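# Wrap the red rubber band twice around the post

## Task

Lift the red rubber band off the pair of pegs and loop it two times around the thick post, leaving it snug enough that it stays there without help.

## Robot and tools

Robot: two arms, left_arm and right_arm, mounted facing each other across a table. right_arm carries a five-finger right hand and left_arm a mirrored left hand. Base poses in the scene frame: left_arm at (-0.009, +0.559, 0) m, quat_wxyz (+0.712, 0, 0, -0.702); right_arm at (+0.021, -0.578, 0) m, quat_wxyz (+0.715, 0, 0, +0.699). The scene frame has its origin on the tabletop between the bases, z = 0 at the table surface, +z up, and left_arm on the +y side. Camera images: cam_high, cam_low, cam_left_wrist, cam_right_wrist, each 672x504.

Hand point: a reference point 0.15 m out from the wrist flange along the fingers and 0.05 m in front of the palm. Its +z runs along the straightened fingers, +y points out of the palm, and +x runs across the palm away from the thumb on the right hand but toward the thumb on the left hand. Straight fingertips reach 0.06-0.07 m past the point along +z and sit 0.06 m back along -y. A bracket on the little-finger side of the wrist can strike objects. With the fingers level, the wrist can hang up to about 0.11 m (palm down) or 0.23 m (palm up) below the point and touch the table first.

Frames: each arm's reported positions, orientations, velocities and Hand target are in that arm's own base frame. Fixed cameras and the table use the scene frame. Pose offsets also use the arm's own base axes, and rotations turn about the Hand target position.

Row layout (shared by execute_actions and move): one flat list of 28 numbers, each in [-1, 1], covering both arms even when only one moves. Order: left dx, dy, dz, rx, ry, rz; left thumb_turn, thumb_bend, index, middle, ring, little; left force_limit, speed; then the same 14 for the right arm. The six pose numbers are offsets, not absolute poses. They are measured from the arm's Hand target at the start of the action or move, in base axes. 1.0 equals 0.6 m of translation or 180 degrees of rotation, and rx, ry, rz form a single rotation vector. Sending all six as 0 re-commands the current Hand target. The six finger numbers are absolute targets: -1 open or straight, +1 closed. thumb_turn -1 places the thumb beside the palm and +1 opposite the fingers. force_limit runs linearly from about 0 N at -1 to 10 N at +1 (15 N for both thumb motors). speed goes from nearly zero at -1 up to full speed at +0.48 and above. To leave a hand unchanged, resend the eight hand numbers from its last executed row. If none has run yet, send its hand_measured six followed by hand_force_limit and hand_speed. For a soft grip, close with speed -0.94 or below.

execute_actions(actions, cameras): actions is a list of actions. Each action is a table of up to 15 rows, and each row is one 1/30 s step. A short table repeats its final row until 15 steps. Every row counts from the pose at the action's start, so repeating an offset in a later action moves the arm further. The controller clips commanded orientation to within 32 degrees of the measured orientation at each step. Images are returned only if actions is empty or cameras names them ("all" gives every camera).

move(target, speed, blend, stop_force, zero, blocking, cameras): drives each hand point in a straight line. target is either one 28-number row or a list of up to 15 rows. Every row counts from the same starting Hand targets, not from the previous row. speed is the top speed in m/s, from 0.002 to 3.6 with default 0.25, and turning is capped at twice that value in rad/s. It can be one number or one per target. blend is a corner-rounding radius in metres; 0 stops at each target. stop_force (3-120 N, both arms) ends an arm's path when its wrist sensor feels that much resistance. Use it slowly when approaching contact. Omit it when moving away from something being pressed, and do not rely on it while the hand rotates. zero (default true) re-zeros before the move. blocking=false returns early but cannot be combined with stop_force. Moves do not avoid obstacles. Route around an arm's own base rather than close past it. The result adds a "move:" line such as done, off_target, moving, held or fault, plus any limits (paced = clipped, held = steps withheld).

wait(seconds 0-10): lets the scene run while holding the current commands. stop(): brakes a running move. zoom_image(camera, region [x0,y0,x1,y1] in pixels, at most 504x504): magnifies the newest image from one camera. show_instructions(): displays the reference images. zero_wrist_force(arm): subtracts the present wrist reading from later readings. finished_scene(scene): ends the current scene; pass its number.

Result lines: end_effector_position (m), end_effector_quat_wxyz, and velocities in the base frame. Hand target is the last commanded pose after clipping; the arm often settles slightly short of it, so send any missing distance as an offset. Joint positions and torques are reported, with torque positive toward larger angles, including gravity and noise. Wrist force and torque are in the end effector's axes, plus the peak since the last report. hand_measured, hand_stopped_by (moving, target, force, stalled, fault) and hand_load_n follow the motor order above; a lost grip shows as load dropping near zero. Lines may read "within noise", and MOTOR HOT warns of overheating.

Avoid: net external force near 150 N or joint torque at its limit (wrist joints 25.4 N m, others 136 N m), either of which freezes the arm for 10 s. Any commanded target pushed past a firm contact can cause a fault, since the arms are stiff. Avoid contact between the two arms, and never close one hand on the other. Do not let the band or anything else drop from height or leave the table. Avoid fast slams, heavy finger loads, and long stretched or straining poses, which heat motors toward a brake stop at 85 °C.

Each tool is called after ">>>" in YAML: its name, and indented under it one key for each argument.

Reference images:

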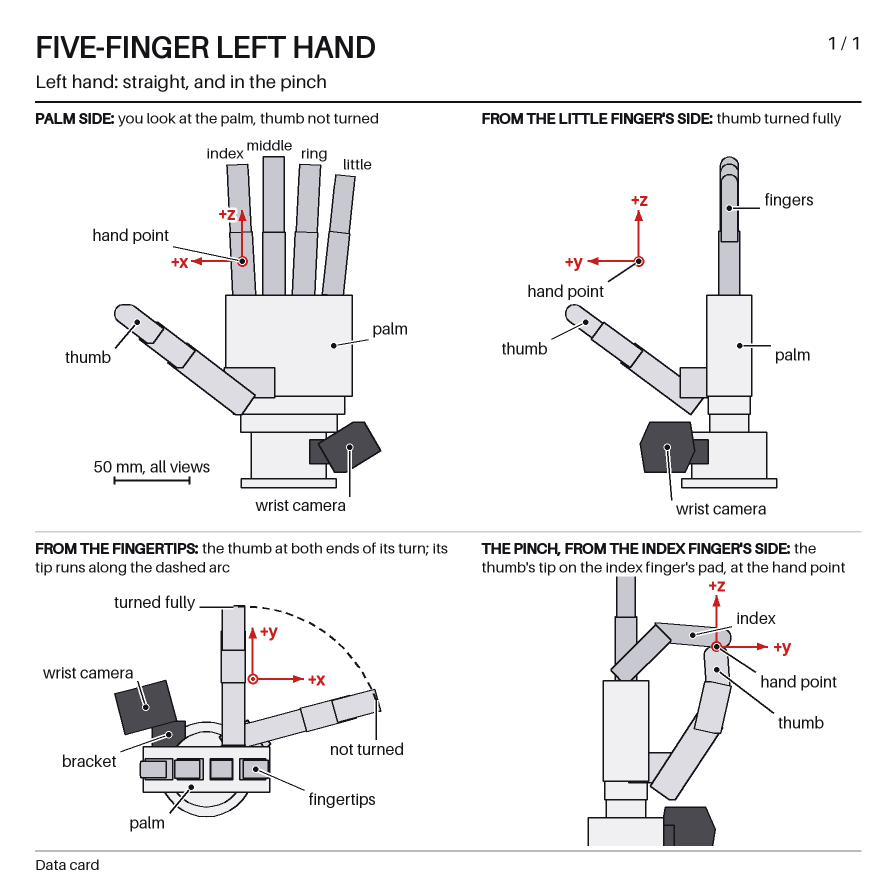

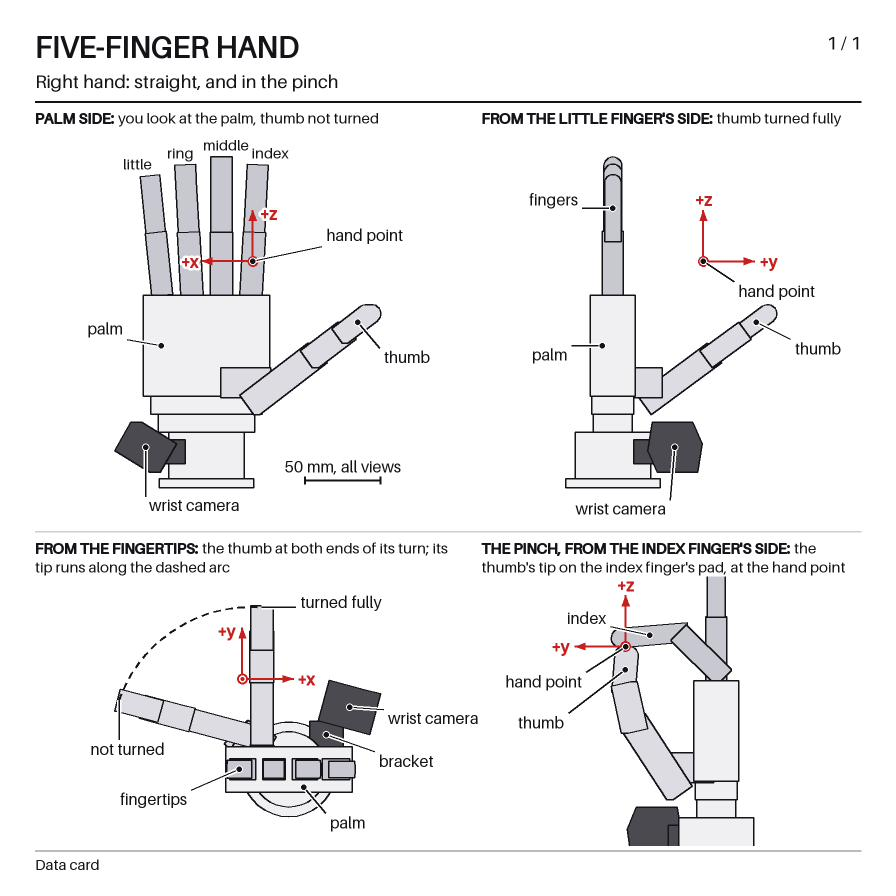

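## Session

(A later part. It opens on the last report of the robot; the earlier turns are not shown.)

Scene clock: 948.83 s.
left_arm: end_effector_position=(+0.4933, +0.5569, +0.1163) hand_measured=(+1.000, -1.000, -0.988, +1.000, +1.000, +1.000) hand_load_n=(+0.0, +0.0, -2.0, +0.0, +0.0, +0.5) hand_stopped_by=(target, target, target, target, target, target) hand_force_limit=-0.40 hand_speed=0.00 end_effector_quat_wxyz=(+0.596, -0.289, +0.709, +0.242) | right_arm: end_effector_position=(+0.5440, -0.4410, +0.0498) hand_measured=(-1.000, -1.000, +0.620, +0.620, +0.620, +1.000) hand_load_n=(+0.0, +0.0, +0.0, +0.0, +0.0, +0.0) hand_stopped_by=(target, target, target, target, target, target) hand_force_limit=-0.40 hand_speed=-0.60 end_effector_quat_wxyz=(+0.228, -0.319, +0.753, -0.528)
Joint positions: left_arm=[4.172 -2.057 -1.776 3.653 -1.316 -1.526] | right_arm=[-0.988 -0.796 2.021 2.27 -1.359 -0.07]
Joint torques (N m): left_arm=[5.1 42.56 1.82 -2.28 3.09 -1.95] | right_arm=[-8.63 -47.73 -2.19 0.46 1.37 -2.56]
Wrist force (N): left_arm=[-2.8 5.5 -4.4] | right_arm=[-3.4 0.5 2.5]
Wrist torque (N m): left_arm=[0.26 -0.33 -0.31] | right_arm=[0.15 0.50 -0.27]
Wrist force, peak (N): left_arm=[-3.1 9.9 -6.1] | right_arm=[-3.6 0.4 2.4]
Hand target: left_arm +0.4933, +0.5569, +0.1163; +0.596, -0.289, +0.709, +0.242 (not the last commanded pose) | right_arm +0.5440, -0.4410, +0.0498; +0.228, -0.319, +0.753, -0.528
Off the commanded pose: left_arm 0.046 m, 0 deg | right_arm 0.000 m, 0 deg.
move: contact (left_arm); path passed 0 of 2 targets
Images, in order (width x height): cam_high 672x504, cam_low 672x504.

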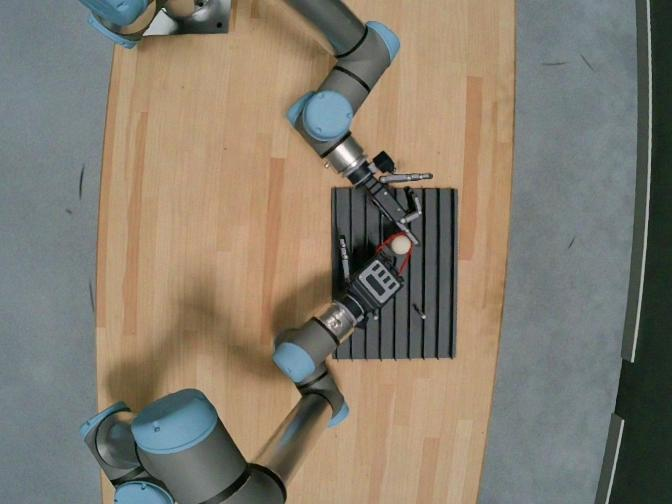

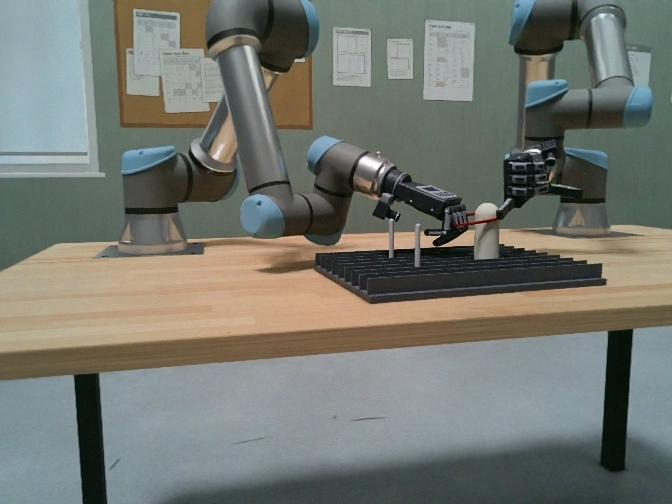

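>>> move:
  target: [-0.0035,0.0035,0.004,0,0,0,1,-1,-1,1,1,1,-0.4,0,0,0,0,0,0,0,-1,-1,0.62,0.62,0.62,1,-0.4,-0.6]
  speed: 0.02

>>> move:
  target: [0,0,-0.08,0,0,0,1,-1,-1,1,1,1,-0.4,0,0,0,0,0,0,0,-1,-1,0.62,0.62,0.62,1,-0.4,-0.6]
  speed: 0.02
  stop_force: 7
  cameras: ["cam_low","cam_high"]

>>> zoom_image:
  camera: "cam_low"
  region: [440, 150, 580, 290]

Scene clock: 950.07 s.
left_arm: end_effector_position=(+0.4912, +0.5591, +0.1188) hand_measured=(+1.000, -1.000, -0.988, +1.000, +1.000, +1.000) hand_load_n=(+0.0, +0.0, +0.0, +0.0, +0.0, +0.0) hand_stopped_by=(target, target, target, target, target, target) hand_force_limit=-0.40 hand_speed=0.00 end_effector_quat_wxyz=(+0.596, -0.289, +0.709, +0.242) | right_arm: end_effector_position=(+0.5440, -0.4410, +0.0498) hand_measured=(-1.000, -1.000, +0.620, +0.620, +0.620, +1.000) hand_load_n=(+0.0, +0.0, +0.0, -0.5, +0.0, +0.0) hand_stopped_by=(target, target, target, target, target, target) hand_force_limit=-0.40 hand_speed=-0.60 end_effector_quat_wxyz=(+0.228, -0.319, +0.753, -0.528)
Joint positions: left_arm=[4.179 -2.053 -1.774 3.647 -1.31 -1.524] | right_arm=[-0.988 -0.796 2.021 2.27 -1.359 -0.07]
Joint torques (N m): left_arm=[-1.68 39.92 29.12 0.05 0.52 2.05] | right_arm=[-7.95 -47.56 -1.97 0.5 1.43 -2.43]
Wrist force (N): left_arm=[1.3 1.4 -2.8] | right_arm=[-3.4 0.6 2.4]
Wrist torque (N m): left_arm=[0.26 -0.27 -0.22] | right_arm=[0.15 0.50 -0.28]
Wrist force, peak (N): left_arm=[-3.1 5.7 -4.2] | right_arm=[-3.5 0.6 2.5]
Hand target: left_arm +0.4912, +0.5590, +0.1187; +0.596, -0.289, +0.709, +0.242 | right_arm +0.5440, -0.4410, +0.0498; +0.228, -0.319, +0.753, -0.528
Off the commanded pose: left_arm 0.000 m, 0 deg | right_arm 0.000 m, 0 deg.
move: done

Scene clock: 953.87 s.
left_arm: end_effector_position=(+0.4912, +0.5590, +0.0707) hand_measured=(+1.000, -1.000, -0.988, +1.000, +1.000, +1.000) hand_load_n=(+0.5, +0.0, +0.5, +0.0, +0.0, +0.0) hand_stopped_by=(target, target, target, target, target, target) hand_force_limit=-0.40 hand_speed=0.00 end_effector_quat_wxyz=(+0.596, -0.289, +0.709, +0.242) | right_arm: end_effector_position=(+0.5440, -0.4410, +0.0498) hand_measured=(-1.000, -1.000, +0.620, +0.620, +0.620, +1.000) hand_load_n=(-0.5, +0.0, +0.0, +0.0, +0.0, +0.0) hand_stopped_by=(target, target, target, target, target, target) hand_force_limit=-0.40 hand_speed=-0.60 end_effector_quat_wxyz=(+0.228, -0.319, +0.753, -0.528)
Joint positions: left_arm=[4.178 -2.131 -1.805 3.756 -1.31 -1.525] | right_arm=[-0.988 -0.796 2.021 2.27 -1.359 -0.07]
Joint torques (N m): left_arm=[9.31 47.37 29.86 -1.12 -1.82 -1.79] | right_arm=[-8.17 -46.38 -2.47 0.25 1.35 -2.46]
Wrist force (N): left_arm=[1.4 1.3 -3.7] | right_arm=[-3.3 0.6 2.3]
Wrist torque (N m): left_arm=[0.30 -0.27 -0.19] | right_arm=[0.17 0.49 -0.27]
Wrist force, peak (N): left_arm=[0.0 17.7 -8.8] | right_arm=[-3.8 0.6 2.3]
Hand target: left_arm +0.4912, +0.5590, +0.0707; +0.596, -0.289, +0.709, +0.242 | right_arm +0.5440, -0.4410, +0.0498; +0.228, -0.319, +0.753, -0.528
Off the commanded pose: left_arm 0.000 m, 0 deg | right_arm 0.000 m, 0 deg.
move: done
Images, in order (width x height): cam_high 672x504, cam_low 672x504.

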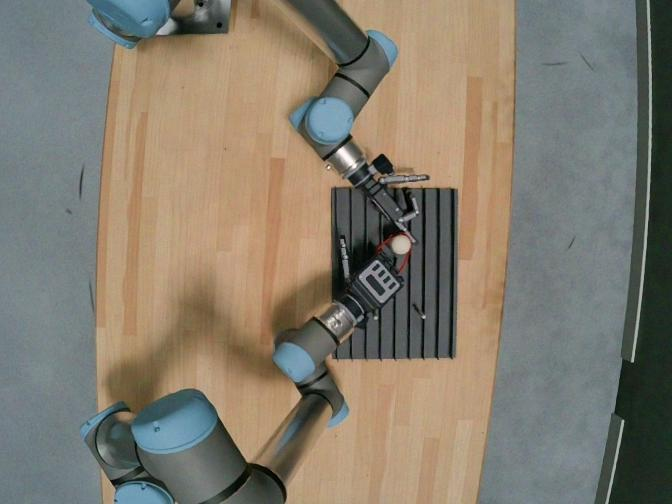

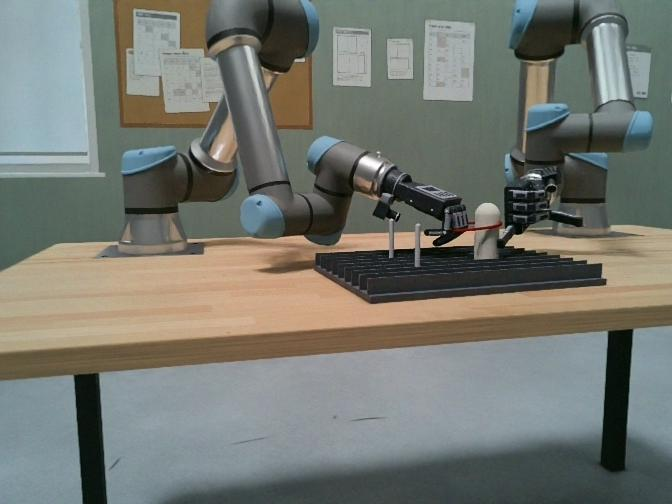

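Scaled by 3.600 from the camera's 672x504 image, which has a finer 960x720 frame.

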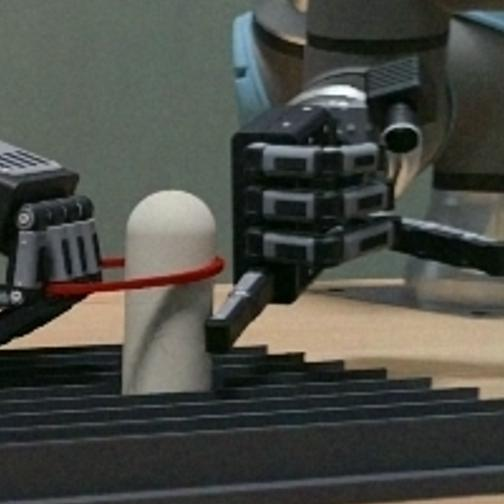

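>>> move:
  target:
    - [-0.035,0.036,0,0,0,0,1,-1,-1,1,1,1,-0.4,0,0,0,0,0,0,0,-1,-1,0.62,0.62,0.62,1,-0.4,-0.6]
    - [-0.035,0.036,0.12,0,0,0,1,-1,-1,1,1,1,-0.4,0,0,0,0,0,0,0,-1,-1,0.62,0.62,0.62,1,-0.4,-0.6]
    - [-0.16,-0.09,0.14,0,0,0,1,-1,-1,1,1,1,-0.4,0,0,0,0,0,0,0,-1,-1,0.62,0.62,0.62,1,-0.4,-0.6]
  speed: 0.1
  blend: 0.01
  cameras: ["cam_low","cam_high"]

>>> zoom_image:
  camera: "cam_low"
  region: [440, 150, 580, 290]

>>> zoom_image:
  camera: "cam_high"
  region: [340, 200, 450, 310]

Scene clock: 959.90 s.
left_arm: end_effector_position=(+0.3952, +0.5051, +0.1547) hand_measured=(+1.000, -1.000, -0.988, +1.000, +1.000, +1.000) hand_load_n=(+0.5, +0.0, +0.0, +0.0, +0.0, +0.0) hand_stopped_by=(target, target, target, target, target, target) hand_force_limit=-0.40 hand_speed=0.00 end_effector_quat_wxyz=(+0.596, -0.289, +0.709, +0.242) | right_arm: end_effector_position=(+0.5440, -0.4410, +0.0498) hand_measured=(-1.000, -1.000, +0.620, +0.620, +0.620, +1.000) hand_load_n=(+0.0, +0.0, +0.5, +0.0, +0.5, +0.5) hand_stopped_by=(target, target, target, target, target, target) hand_force_limit=-0.40 hand_speed=-0.60 end_effector_quat_wxyz=(+0.228, -0.319, +0.753, -0.528)
Joint positions: left_arm=[4.323 -1.784 -2.054 3.648 -1.167 -1.496] | right_arm=[-0.988 -0.796 2.021 2.27 -1.359 -0.07]
Joint torques (N m): left_arm=[-4.07 34.63 18.76 -1.22 -1.41 -1.91] | right_arm=[-8.2 -44 -2.52 -0.36 1.32 -2.41]
Wrist force (N): left_arm=[1.4 1.7 -4.0] | right_arm=[-3.5 0.5 2.2]
Wrist torque (N m): left_arm=[0.42 -0.32 -0.23] | right_arm=[0.15 0.53 -0.28]
Wrist force, peak (N): left_arm=[1.5 1.4 -5.2] | right_arm=[-3.7 0.7 2.4]
Hand target: left_arm +0.3952, +0.5050, +0.1547; +0.596, -0.289, +0.709, +0.242 | right_arm +0.5440, -0.4410, +0.0498; +0.228, -0.319, +0.753, -0.528
Off the commanded pose: left_arm 0.000 m, 0 deg | right_arm 0.000 m, 0 deg.
move: done
Images, in order (width x height): cam_high 672x504, cam_low 672x504.

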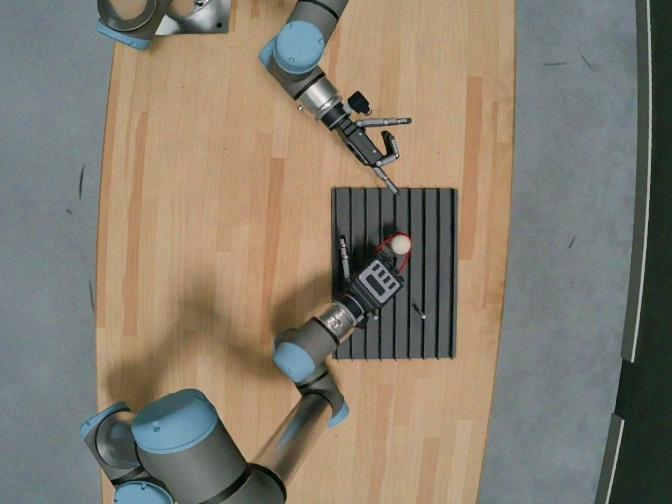

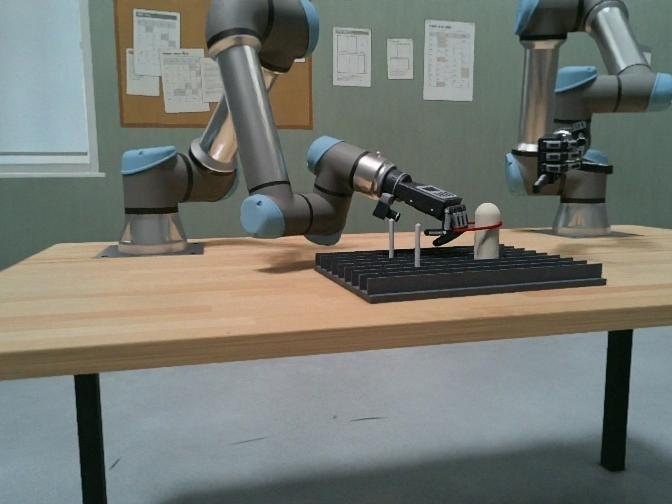

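Scaled by 3.600 from the camera's 672x504 image, which has a finer 960x720 frame.

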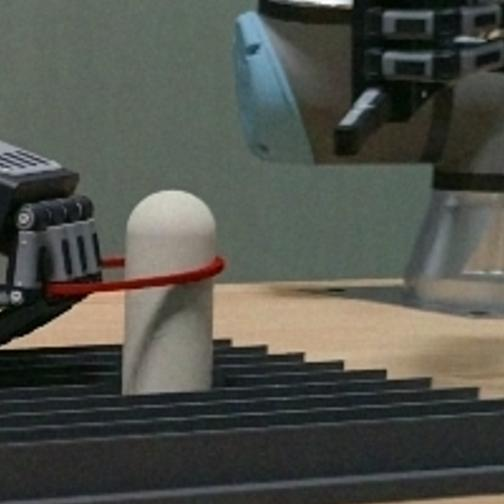

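Scaled by 4.582 from the camera's 672x504 image, which has a finer 960x720 frame.

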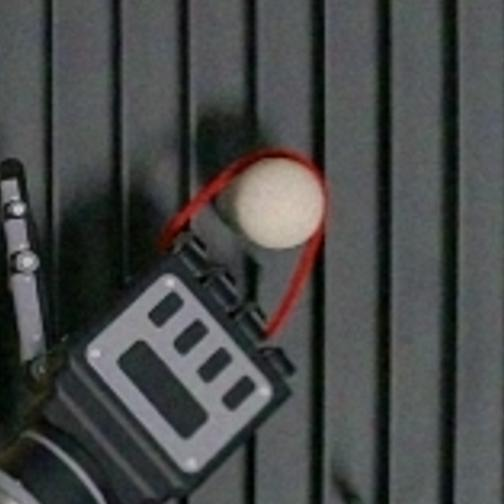

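>>> move:
  target:
    - [0,0,0,0,0,0,1,-1,-1,1,1,1,-0.4,0,0,0,0,0,0,0,1,-1,1,1,1,1,-0.4,-0.6]
    - [0,0,0,0,0,0,1,-1,-1,1,1,1,-0.4,0,-0.0083,0.0079,0.0157,0.0384,0.0402,0,1,-1,1,1,1,1,-0.4,-0.6]
  speed: 0.05
  cameras: ["cam_low","cam_right_wrist"]

>>> zoom_image:
  camera: "cam_low"
  region: [420, 150, 560, 290]

Scene clock: 964.20 s.
left_arm: end_effector_position=(+0.3952, +0.5050, +0.1547) hand_measured=(+1.000, -1.000, -0.988, +1.000, +1.000, +1.000) hand_load_n=(+0.5, +0.0, +0.0, +0.0, +0.5, +0.0) hand_stopped_by=(target, target, target, target, target, target) hand_force_limit=-0.40 hand_speed=0.00 end_effector_quat_wxyz=(+0.596, -0.289, +0.709, +0.242) | right_arm: end_effector_position=(+0.5391, -0.4363, +0.0593) hand_measured=(+0.056, -1.000, +1.000, +1.000, +1.000, +1.000) hand_load_n=(-0.5, +0.0, +0.5, +0.0, +0.5, -0.5) hand_stopped_by=(force, target, target, target, target, target) hand_force_limit=-0.40 hand_speed=-0.60 end_effector_quat_wxyz=(+0.199, -0.337, +0.797, -0.461)
Joint positions: left_arm=[4.323 -1.784 -2.054 3.648 -1.167 -1.496] | right_arm=[-0.979 -0.916 2.018 2.569 -1.384 -0.102]
Joint torques (N m): left_arm=[-6.22 33.37 5.45 -1.42 1.44 -1.82] | right_arm=[2.98 -32.58 -7.06 -4.76 1.6 1.22]
Wrist force (N): left_arm=[1.3 1.6 -4.2] | right_arm=[-3.8 0.2 3.1]
Wrist torque (N m): left_arm=[0.41 -0.33 -0.20] | right_arm=[0.10 0.48 -0.16]
Wrist force, peak (N): left_arm=[1.5 1.7 -4.4] | right_arm=[-6.9 0.3 0.3]
Hand target: left_arm +0.3952, +0.5050, +0.1547; +0.596, -0.289, +0.709, +0.242 | right_arm +0.5391, -0.4362, +0.0592; +0.199, -0.337, +0.797, -0.461
Off the commanded pose: left_arm 0.000 m, 0 deg | right_arm 0.000 m, 0 deg.
move: done
Images, in order (width x height): cam_low 672x504, cam_right_wrist 672x504.

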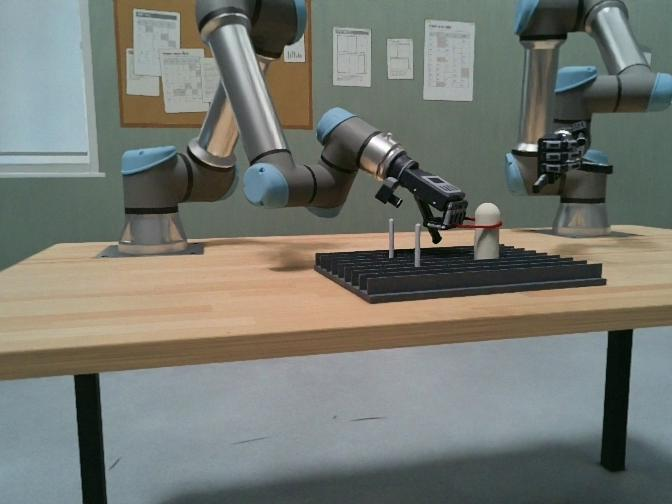

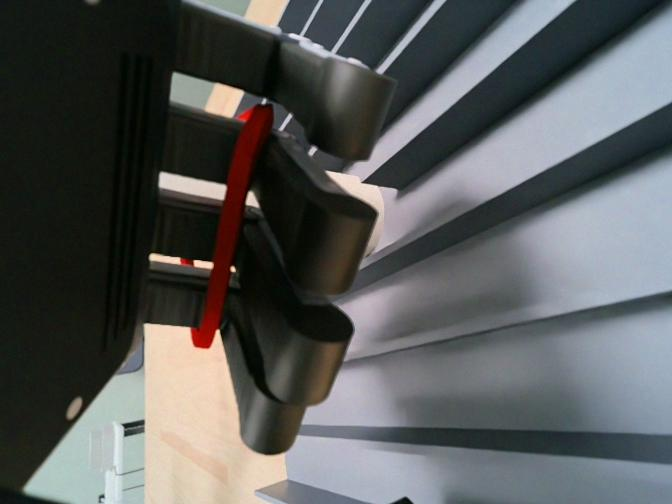

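Scaled by 3.600 from the camera's 672x504 image, which has a finer 960x720 frame.

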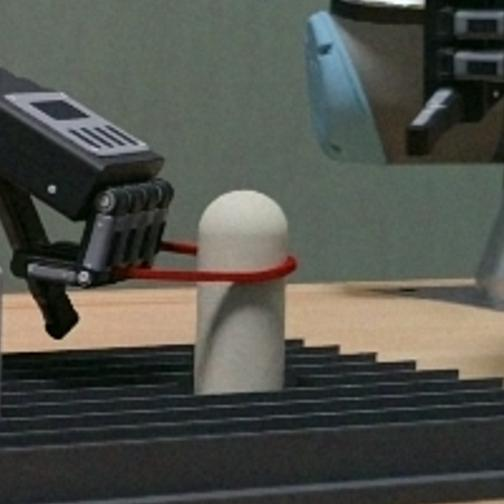

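>>> move:
  target:
    - [0,0,0,0,0,0,1,-1,-1,1,1,1,-0.4,0,0,0,0.004,0,0,0,0.99,-1,1,1,1,1,-0.4,-0.6]
    - [0,0,0,0,0,0,1,-1,-1,1,1,1,-0.4,0,-0.0388,-0.0334,-0.0047,-0.157,0.15,0.1245,0.99,-1,1,1,1,1,-0.4,-0.6]
    - [0,0,0,0,0,0,1,-1,-1,1,1,1,-0.4,0,-0.058,-0.0747,0.0165,-0.314,0.3005,0.249,0.99,-1,1,1,1,1,-0.4,-0.6]
  speed: 0.12
  blend: 0.005
  cameras: ["cam_low","cam_high","cam_right_wrist"]

>>> zoom_image:
  camera: "cam_low"
  region: [420, 150, 560, 290]

>>> zoom_image:
  camera: "cam_high"
  region: [320, 200, 440, 320]

Scene clock: 974.47 s.
left_arm: end_effector_position=(+0.3952, +0.5050, +0.1547) hand_measured=(+1.000, -1.000, -0.988, +1.000, +1.000, +1.000) hand_load_n=(+0.5, +0.0, +0.0, +0.0, +0.0, +0.0) hand_stopped_by=(target, target, target, target, target, target) hand_force_limit=-0.40 hand_speed=0.00 end_effector_quat_wxyz=(+0.596, -0.289, +0.709, +0.242) | right_arm: end_effector_position=(+0.5043, -0.4810, +0.0691) hand_measured=(+0.990, -1.000, +1.000, +1.000, +1.000, +1.000) hand_load_n=(+0.5, +0.0, +0.0, +0.0, +0.5, +0.0) hand_stopped_by=(target, target, target, target, target, target) hand_force_limit=-0.40 hand_speed=-0.60 end_effector_quat_wxyz=(+0.186, +0.802, -0.324, +0.466)
Joint positions: left_arm=[4.323 -1.784 -2.054 3.648 -1.167 -1.496] | right_arm=[-0.911 -0.885 2.031 2.521 -1.442 -1.641]
Joint torques (N m): left_arm=[-6.48 34.44 4.46 -0.49 1.9 -1.85] | right_arm=[-11.86 -45.63 -13.21 0.57 1.6 0.23]
Wrist force (N): left_arm=[1.4 1.5 -4.2] | right_arm=[-2.7 -1.8 3.3]
Wrist torque (N m): left_arm=[0.38 -0.33 -0.20] | right_arm=[-0.28 0.66 -0.40]
Wrist force, peak (N): left_arm=[1.7 1.6 -4.4] | right_arm=[-4.0 -0.3 3.3]
Hand target: left_arm +0.3952, +0.5050, +0.1547; +0.596, -0.289, +0.709, +0.242 | right_arm +0.5043, -0.4811, +0.0691; +0.186, +0.802, -0.324, +0.466
Off the commanded pose: left_arm 0.000 m, 0 deg | right_arm 0.000 m, 0 deg.
move: done; blend cut to 0 m at target 1
Images, in order (width x height): cam_high 672x504, cam_low 672x504, cam_right_wrist 672x504.

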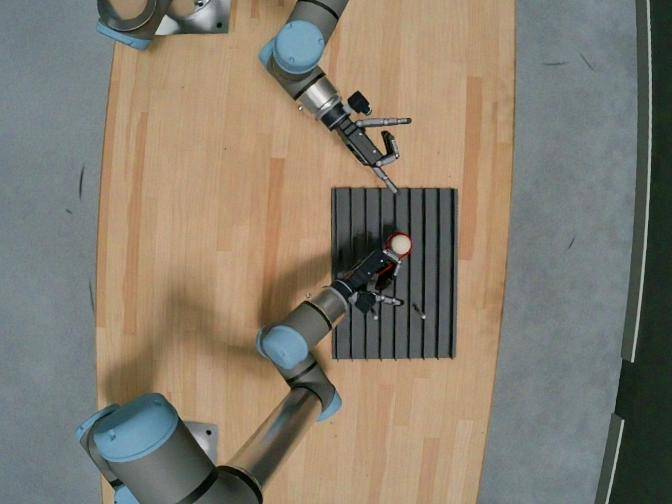

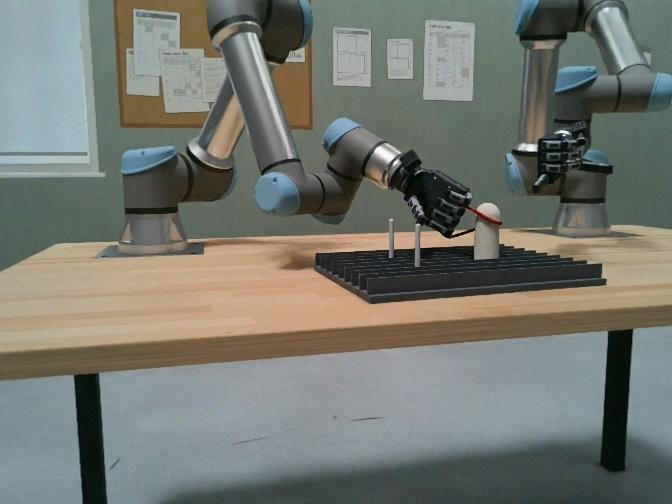

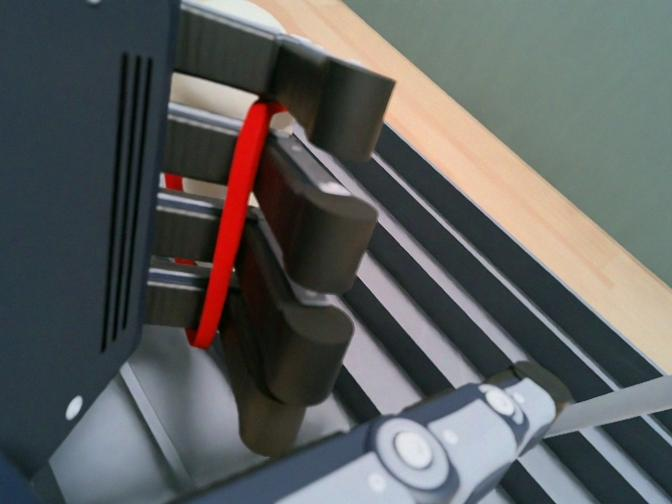

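Scaled by 3.600 from the camera's 672x504 image, which has a finer 960x720 frame.

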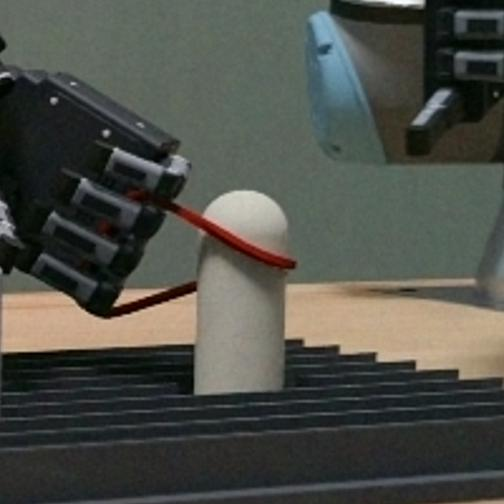

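Scaled by 4.200 from the camera's 672x504 image, which has a finer 960x720 frame.

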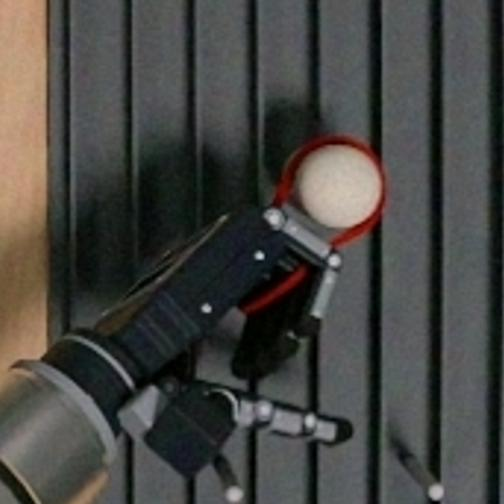

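>>> move:
  target:
    - [0,0,0,0,0,0,1,-1,-1,1,1,1,-0.4,0,0.0052,-0.0187,0.0442,-0.157,0.15,0.1245,0.99,-1,1,1,1,1,-0.4,-0.6]
    - [0,0,0,0,0,0,1,-1,-1,1,1,1,-0.4,0,0.0349,-0.0069,0.0815,-0.314,0.3005,0.249,0.99,-1,1,1,1,1,-0.4,-0.6]
  speed: 0.12
  blend: 0.005
  cameras: ["cam_low","cam_high","cam_right_wrist"]

>>> zoom_image:
  camera: "cam_low"
  region: [420, 150, 560, 290]

>>> zoom_image:
  camera: "cam_high"
  region: [320, 200, 440, 320]

Scene clock: 982.63 s.
left_arm: end_effector_position=(+0.3952, +0.5050, +0.1547) hand_measured=(+1.000, -1.000, -0.988, +1.000, +1.000, +1.000) hand_load_n=(+0.0, +0.0, +0.0, +0.0, +0.0, +0.0) hand_stopped_by=(target, target, target, target, target, target) hand_force_limit=-0.40 hand_speed=0.00 end_effector_quat_wxyz=(+0.596, -0.289, +0.709, +0.242) | right_arm: end_effector_position=(+0.5251, -0.4852, +0.1180) hand_measured=(+0.990, -1.000, +1.000, +1.000, +1.000, +1.000) hand_load_n=(+0.0, +0.0, +0.5, +0.0, +0.5, +0.0) hand_stopped_by=(target, target, target, target, target, target) hand_force_limit=-0.40 hand_speed=-0.60 end_effector_quat_wxyz=(+0.461, +0.796, +0.339, +0.197)
Joint positions: left_arm=[4.323 -1.784 -2.054 3.648 -1.167 -1.496] | right_arm=[-0.958 -0.839 2.109 2.401 -1.402 -3.238]
Joint torques (N m): left_arm=[-6.32 33.99 4.84 0.16 1.76 -1.73] | right_arm=[6.26 -44.74 -7.19 -4.16 -1.64 0.25]
Wrist force (N): left_arm=[1.4 1.4 -4.4] | right_arm=[-1.6 0.0 5.2]
Wrist torque (N m): left_arm=[0.38 -0.33 -0.20] | right_arm=[-0.47 0.36 -0.25]
Wrist force, peak (N): left_arm=[1.5 1.7 -4.5] | right_arm=[-1.9 -0.2 5.6]
Hand target: left_arm +0.3952, +0.5050, +0.1547; +0.596, -0.289, +0.709, +0.242 | right_arm +0.5252, -0.4852, +0.1180; +0.461, +0.796, +0.339, +0.197
Off the commanded pose: left_arm 0.000 m, 0 deg | right_arm 0.000 m, 0 deg.
move: done
Images, in order (width x height): cam_high 672x504, cam_low 672x504, cam_right_wrist 672x504.

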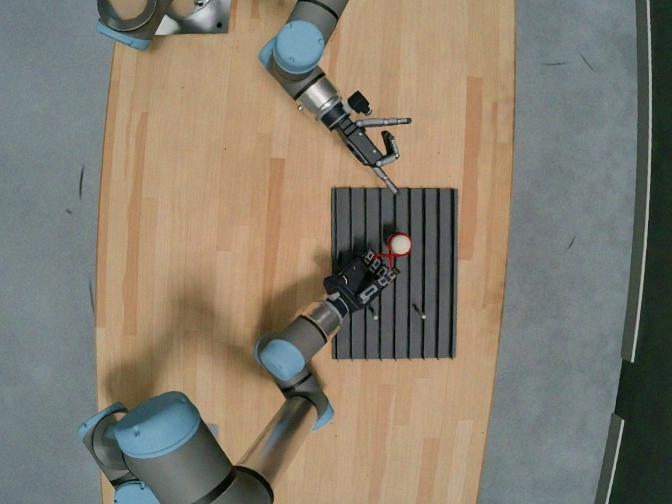

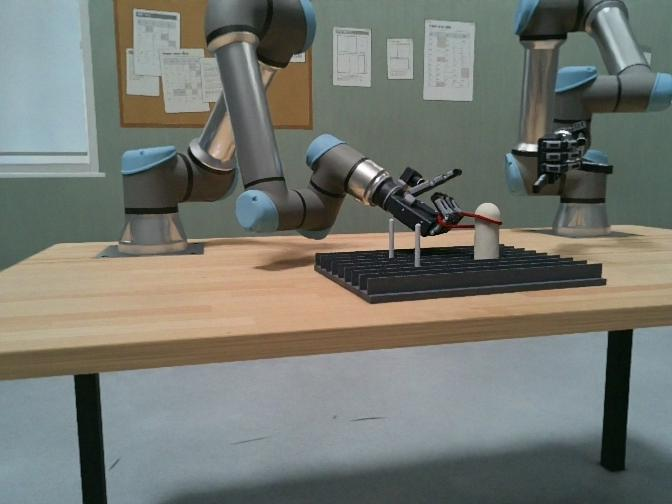

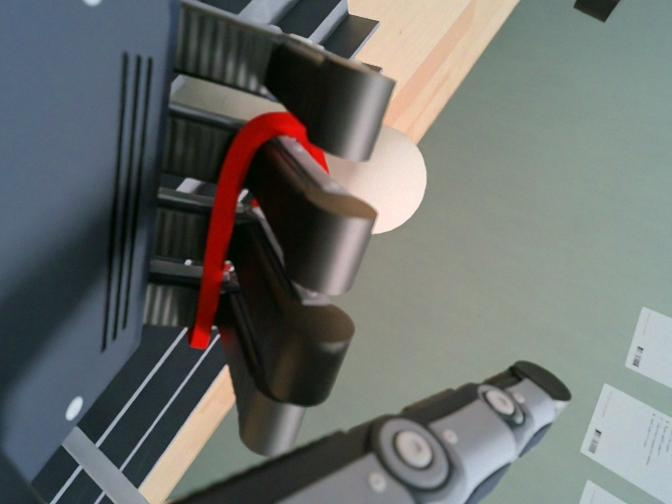

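Scaled by 3.600 from the camera's 672x504 image, which has a finer 960x720 frame.

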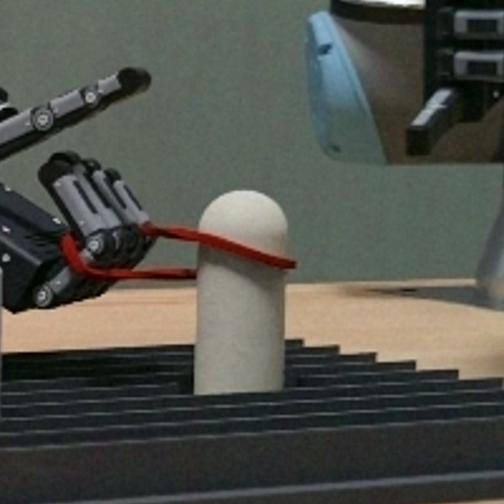

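Scaled by 4.200 from the camera's 672x504 image, which has a finer 960x720 frame.

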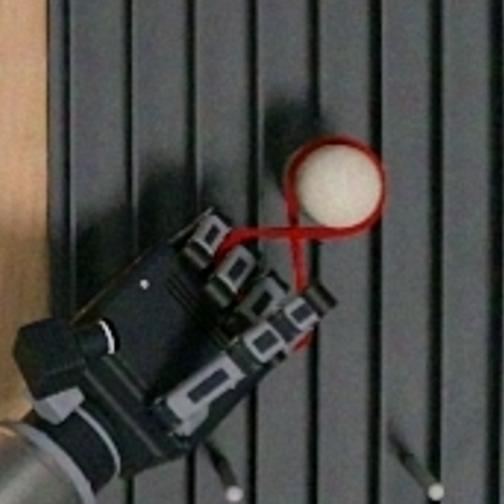

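>>> move:
  target:
    - [0,0,0,0,0,0,1,-1,-1,1,1,1,-0.4,0,0,0,0,0,0,0,-1,-1,1,1,1,1,-0.4,-0.6]
    - [0,0,0,0,0,0,1,-1,-1,1,1,1,-0.4,0,-0.0096,0.0092,0,0,0,0,-1,-1,1,1,1,1,-0.4,-0.6]
  speed: 0.04
  cameras: ["cam_low","cam_high","cam_right_wrist"]

>>> zoom_image:
  camera: "cam_low"
  region: [420, 150, 560, 290]

>>> zoom_image:
  camera: "cam_high"
  region: [320, 200, 440, 320]

Scene clock: 987.13 s.
left_arm: end_effector_position=(+0.3952, +0.5050, +0.1547) hand_measured=(+1.000, -1.000, -0.988, +1.000, +1.000, +1.000) hand_load_n=(+0.0, +0.0, +0.0, +0.0, +0.0, +0.0) hand_stopped_by=(target, target, target, target, target, target) hand_force_limit=-0.40 hand_speed=0.00 end_effector_quat_wxyz=(+0.596, -0.289, +0.709, +0.242) | right_arm: end_effector_position=(+0.5194, -0.4796, +0.1182) hand_measured=(-1.000, -1.000, +1.000, +1.000, +1.000, +1.000) hand_load_n=(+0.0, +0.0, +0.5, +0.0, +1.0, +0.0) hand_stopped_by=(target, target, target, target, target, target) hand_force_limit=-0.40 hand_speed=-0.60 end_effector_quat_wxyz=(+0.461, +0.796, +0.339, +0.197)
Joint positions: left_arm=[4.323 -1.784 -2.054 3.648 -1.167 -1.496] | right_arm=[-0.962 -0.846 2.132 2.385 -1.399 -3.24]
Joint torques (N m): left_arm=[-6.53 34.62 4.59 0.8 1.67 -1.67] | right_arm=[-5.49 -32.53 -12.75 -0.34 0.59 -2.13]
Wrist force (N): left_arm=[1.4 1.7 -4.1] | right_arm=[-1.6 0.6 6.1]
Wrist torque (N m): left_arm=[0.41 -0.33 -0.21] | right_arm=[-0.49 0.34 -0.07]
Wrist force, peak (N): left_arm=[1.5 1.7 -4.5] | right_arm=[-1.7 0.5 6.3]
Hand target: left_arm +0.3952, +0.5050, +0.1547; +0.596, -0.289, +0.709, +0.242 | right_arm +0.5194, -0.4797, +0.1180; +0.461, +0.796, +0.339, +0.197
Off the commanded pose: left_arm 0.000 m, 0 deg | right_arm 0.000 m, 0 deg.
move: done
Images, in order (width x height): cam_high 672x504, cam_low 672x504, cam_right_wrist 672x504.

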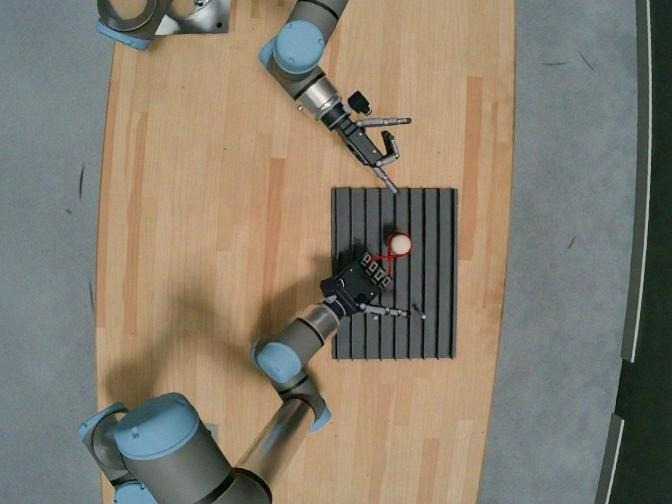

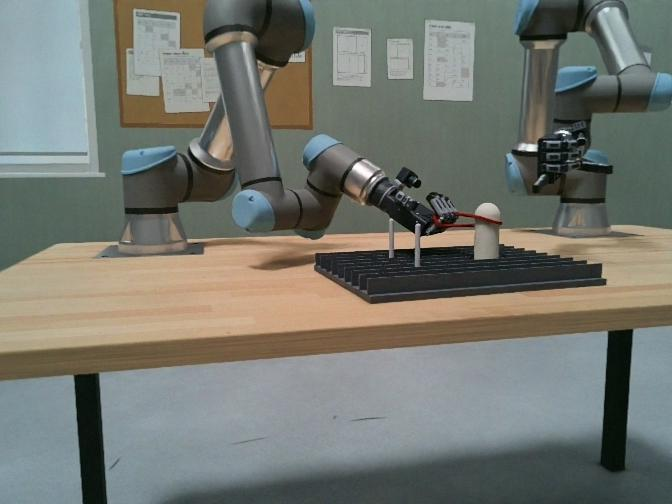

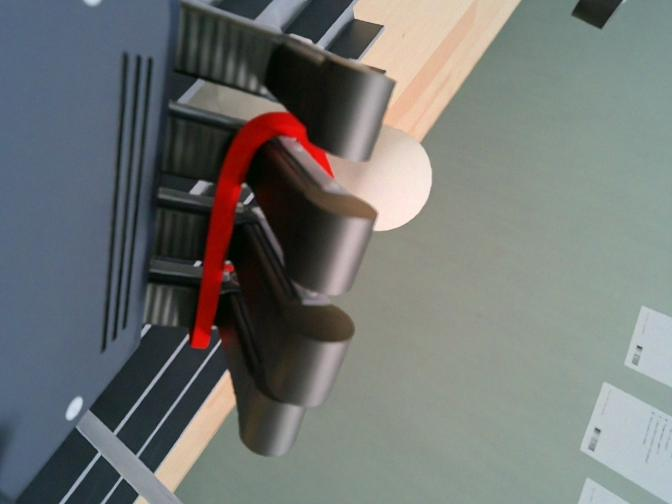

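Scaled by 3.600 from the camera's 672x504 image, which has a finer 960x720 frame.

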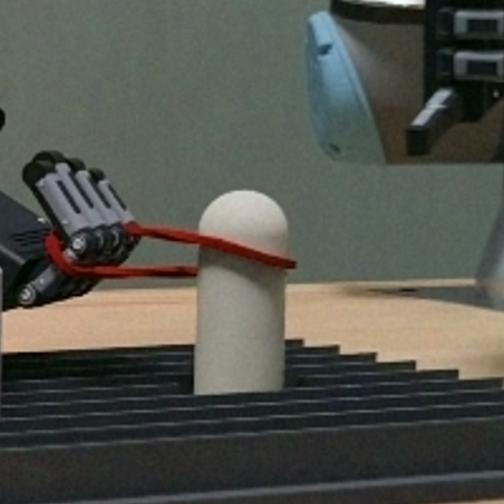

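Scaled by 4.200 from the camera's 672x504 image, which has a finer 960x720 frame.

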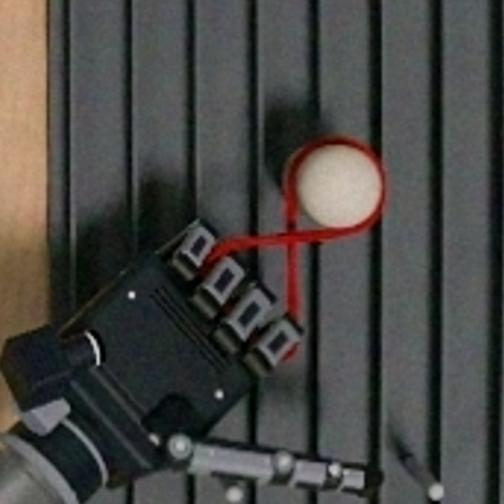

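>>> move:
  target:
    - [0,0,0.07,0,0,0,1,-1,-1,1,1,1,-0.4,0,0,0,0,0,0,0,-1,-1,1,1,1,1,-0.4,-0.6]
    - [0.224,0.0097,0.07,0,0,0,1,-1,-1,1,1,1,-0.4,0,0,0,0,0,0,0,-1,-1,1,1,1,1,-0.4,-0.6]
  speed: 0.1
  blend: 0.02
  cameras: ["cam_low","cam_high"]

>>> zoom_image:
  camera: "cam_high"
  region: [320, 200, 440, 320]

>>> zoom_image:
  camera: "cam_low"
  region: [420, 130, 580, 290]

Scene clock: 991.87 s.
left_arm: end_effector_position=(+0.5296, +0.5108, +0.1967) hand_measured=(+1.000, -1.000, -0.988, +1.000, +1.000, +1.000) hand_load_n=(+0.0, +0.0, +0.0, +0.0, +0.0, +0.0) hand_stopped_by=(target, target, target, target, target, target) hand_force_limit=-0.40 hand_speed=0.00 end_effector_quat_wxyz=(+0.596, -0.289, +0.709, +0.242) | right_arm: end_effector_position=(+0.5194, -0.4797, +0.1180) hand_measured=(-1.000, -1.000, +1.000, +1.000, +1.000, +1.000) hand_load_n=(+0.5, +0.0, +0.0, +0.0, +1.0, +0.0) hand_stopped_by=(target, target, target, target, target, target) hand_force_limit=-0.40 hand_speed=-0.60 end_effector_quat_wxyz=(+0.461, +0.796, +0.339, +0.197)
Joint positions: left_arm=[4.056 -1.944 -1.703 3.471 -1.43 -1.547] | right_arm=[-0.962 -0.846 2.132 2.385 -1.399 -3.24]
Joint torques (N m): left_arm=[-3.84 33.19 16.32 3.44 0.73 2] | right_arm=[7.31 -30.77 -13.01 0.16 -1.66 2.44]
Wrist force (N): left_arm=[1.6 1.5 -3.9] | right_arm=[-1.8 0.3 6.0]
Wrist torque (N m): left_arm=[0.35 -0.33 -0.05] | right_arm=[-0.49 0.37 -0.08]
Wrist force, peak (N): left_arm=[2.7 1.5 -4.1] | right_arm=[-1.8 0.1 6.4]
Hand target: left_arm +0.5296, +0.5108, +0.1967; +0.596, -0.289, +0.709, +0.242 | right_arm +0.5194, -0.4797, +0.1180; +0.461, +0.796, +0.339, +0.197
Off the commanded pose: left_arm 0.000 m, 0 deg | right_arm 0.000 m, 0 deg.
move: done
Images, in order (width x height): cam_high 672x504, cam_low 672x504.

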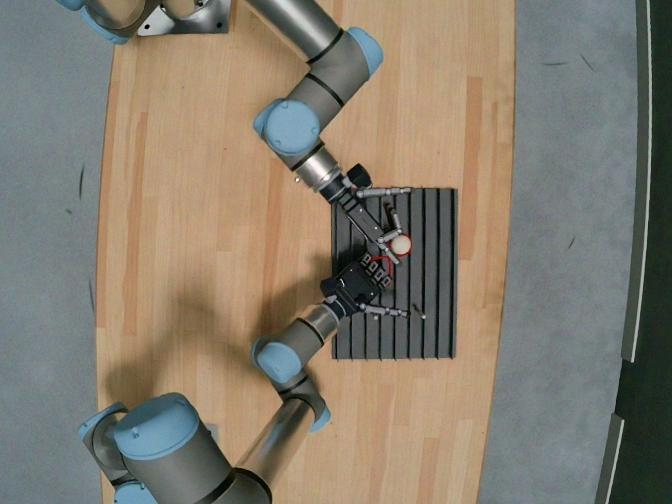

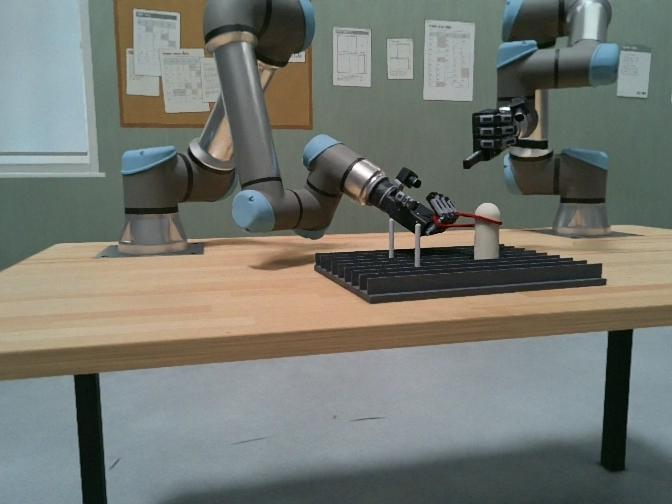

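Scaled by 4.200 from the camera's 672x504 image, which has a finer 960x720 frame.

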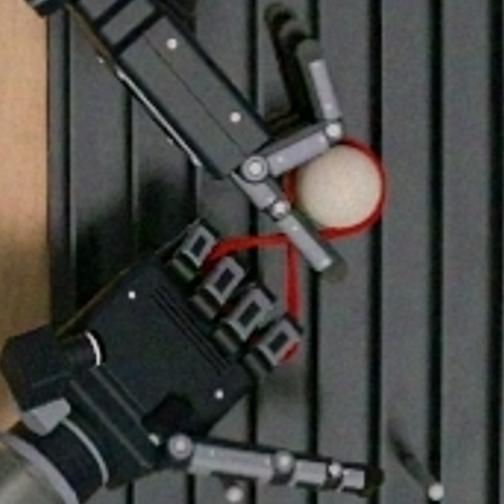

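Scaled by 3.150 from the camera's 672x504 image, which has a finer 960x720 frame.

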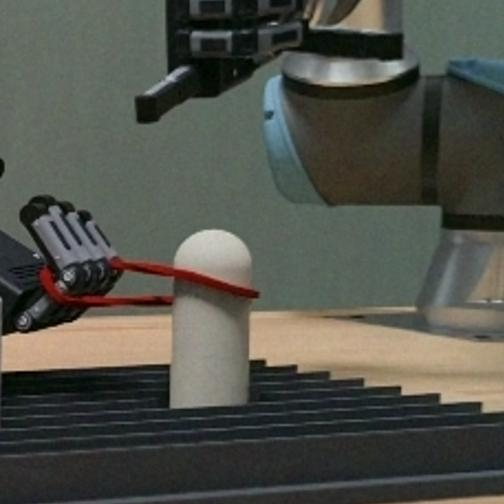

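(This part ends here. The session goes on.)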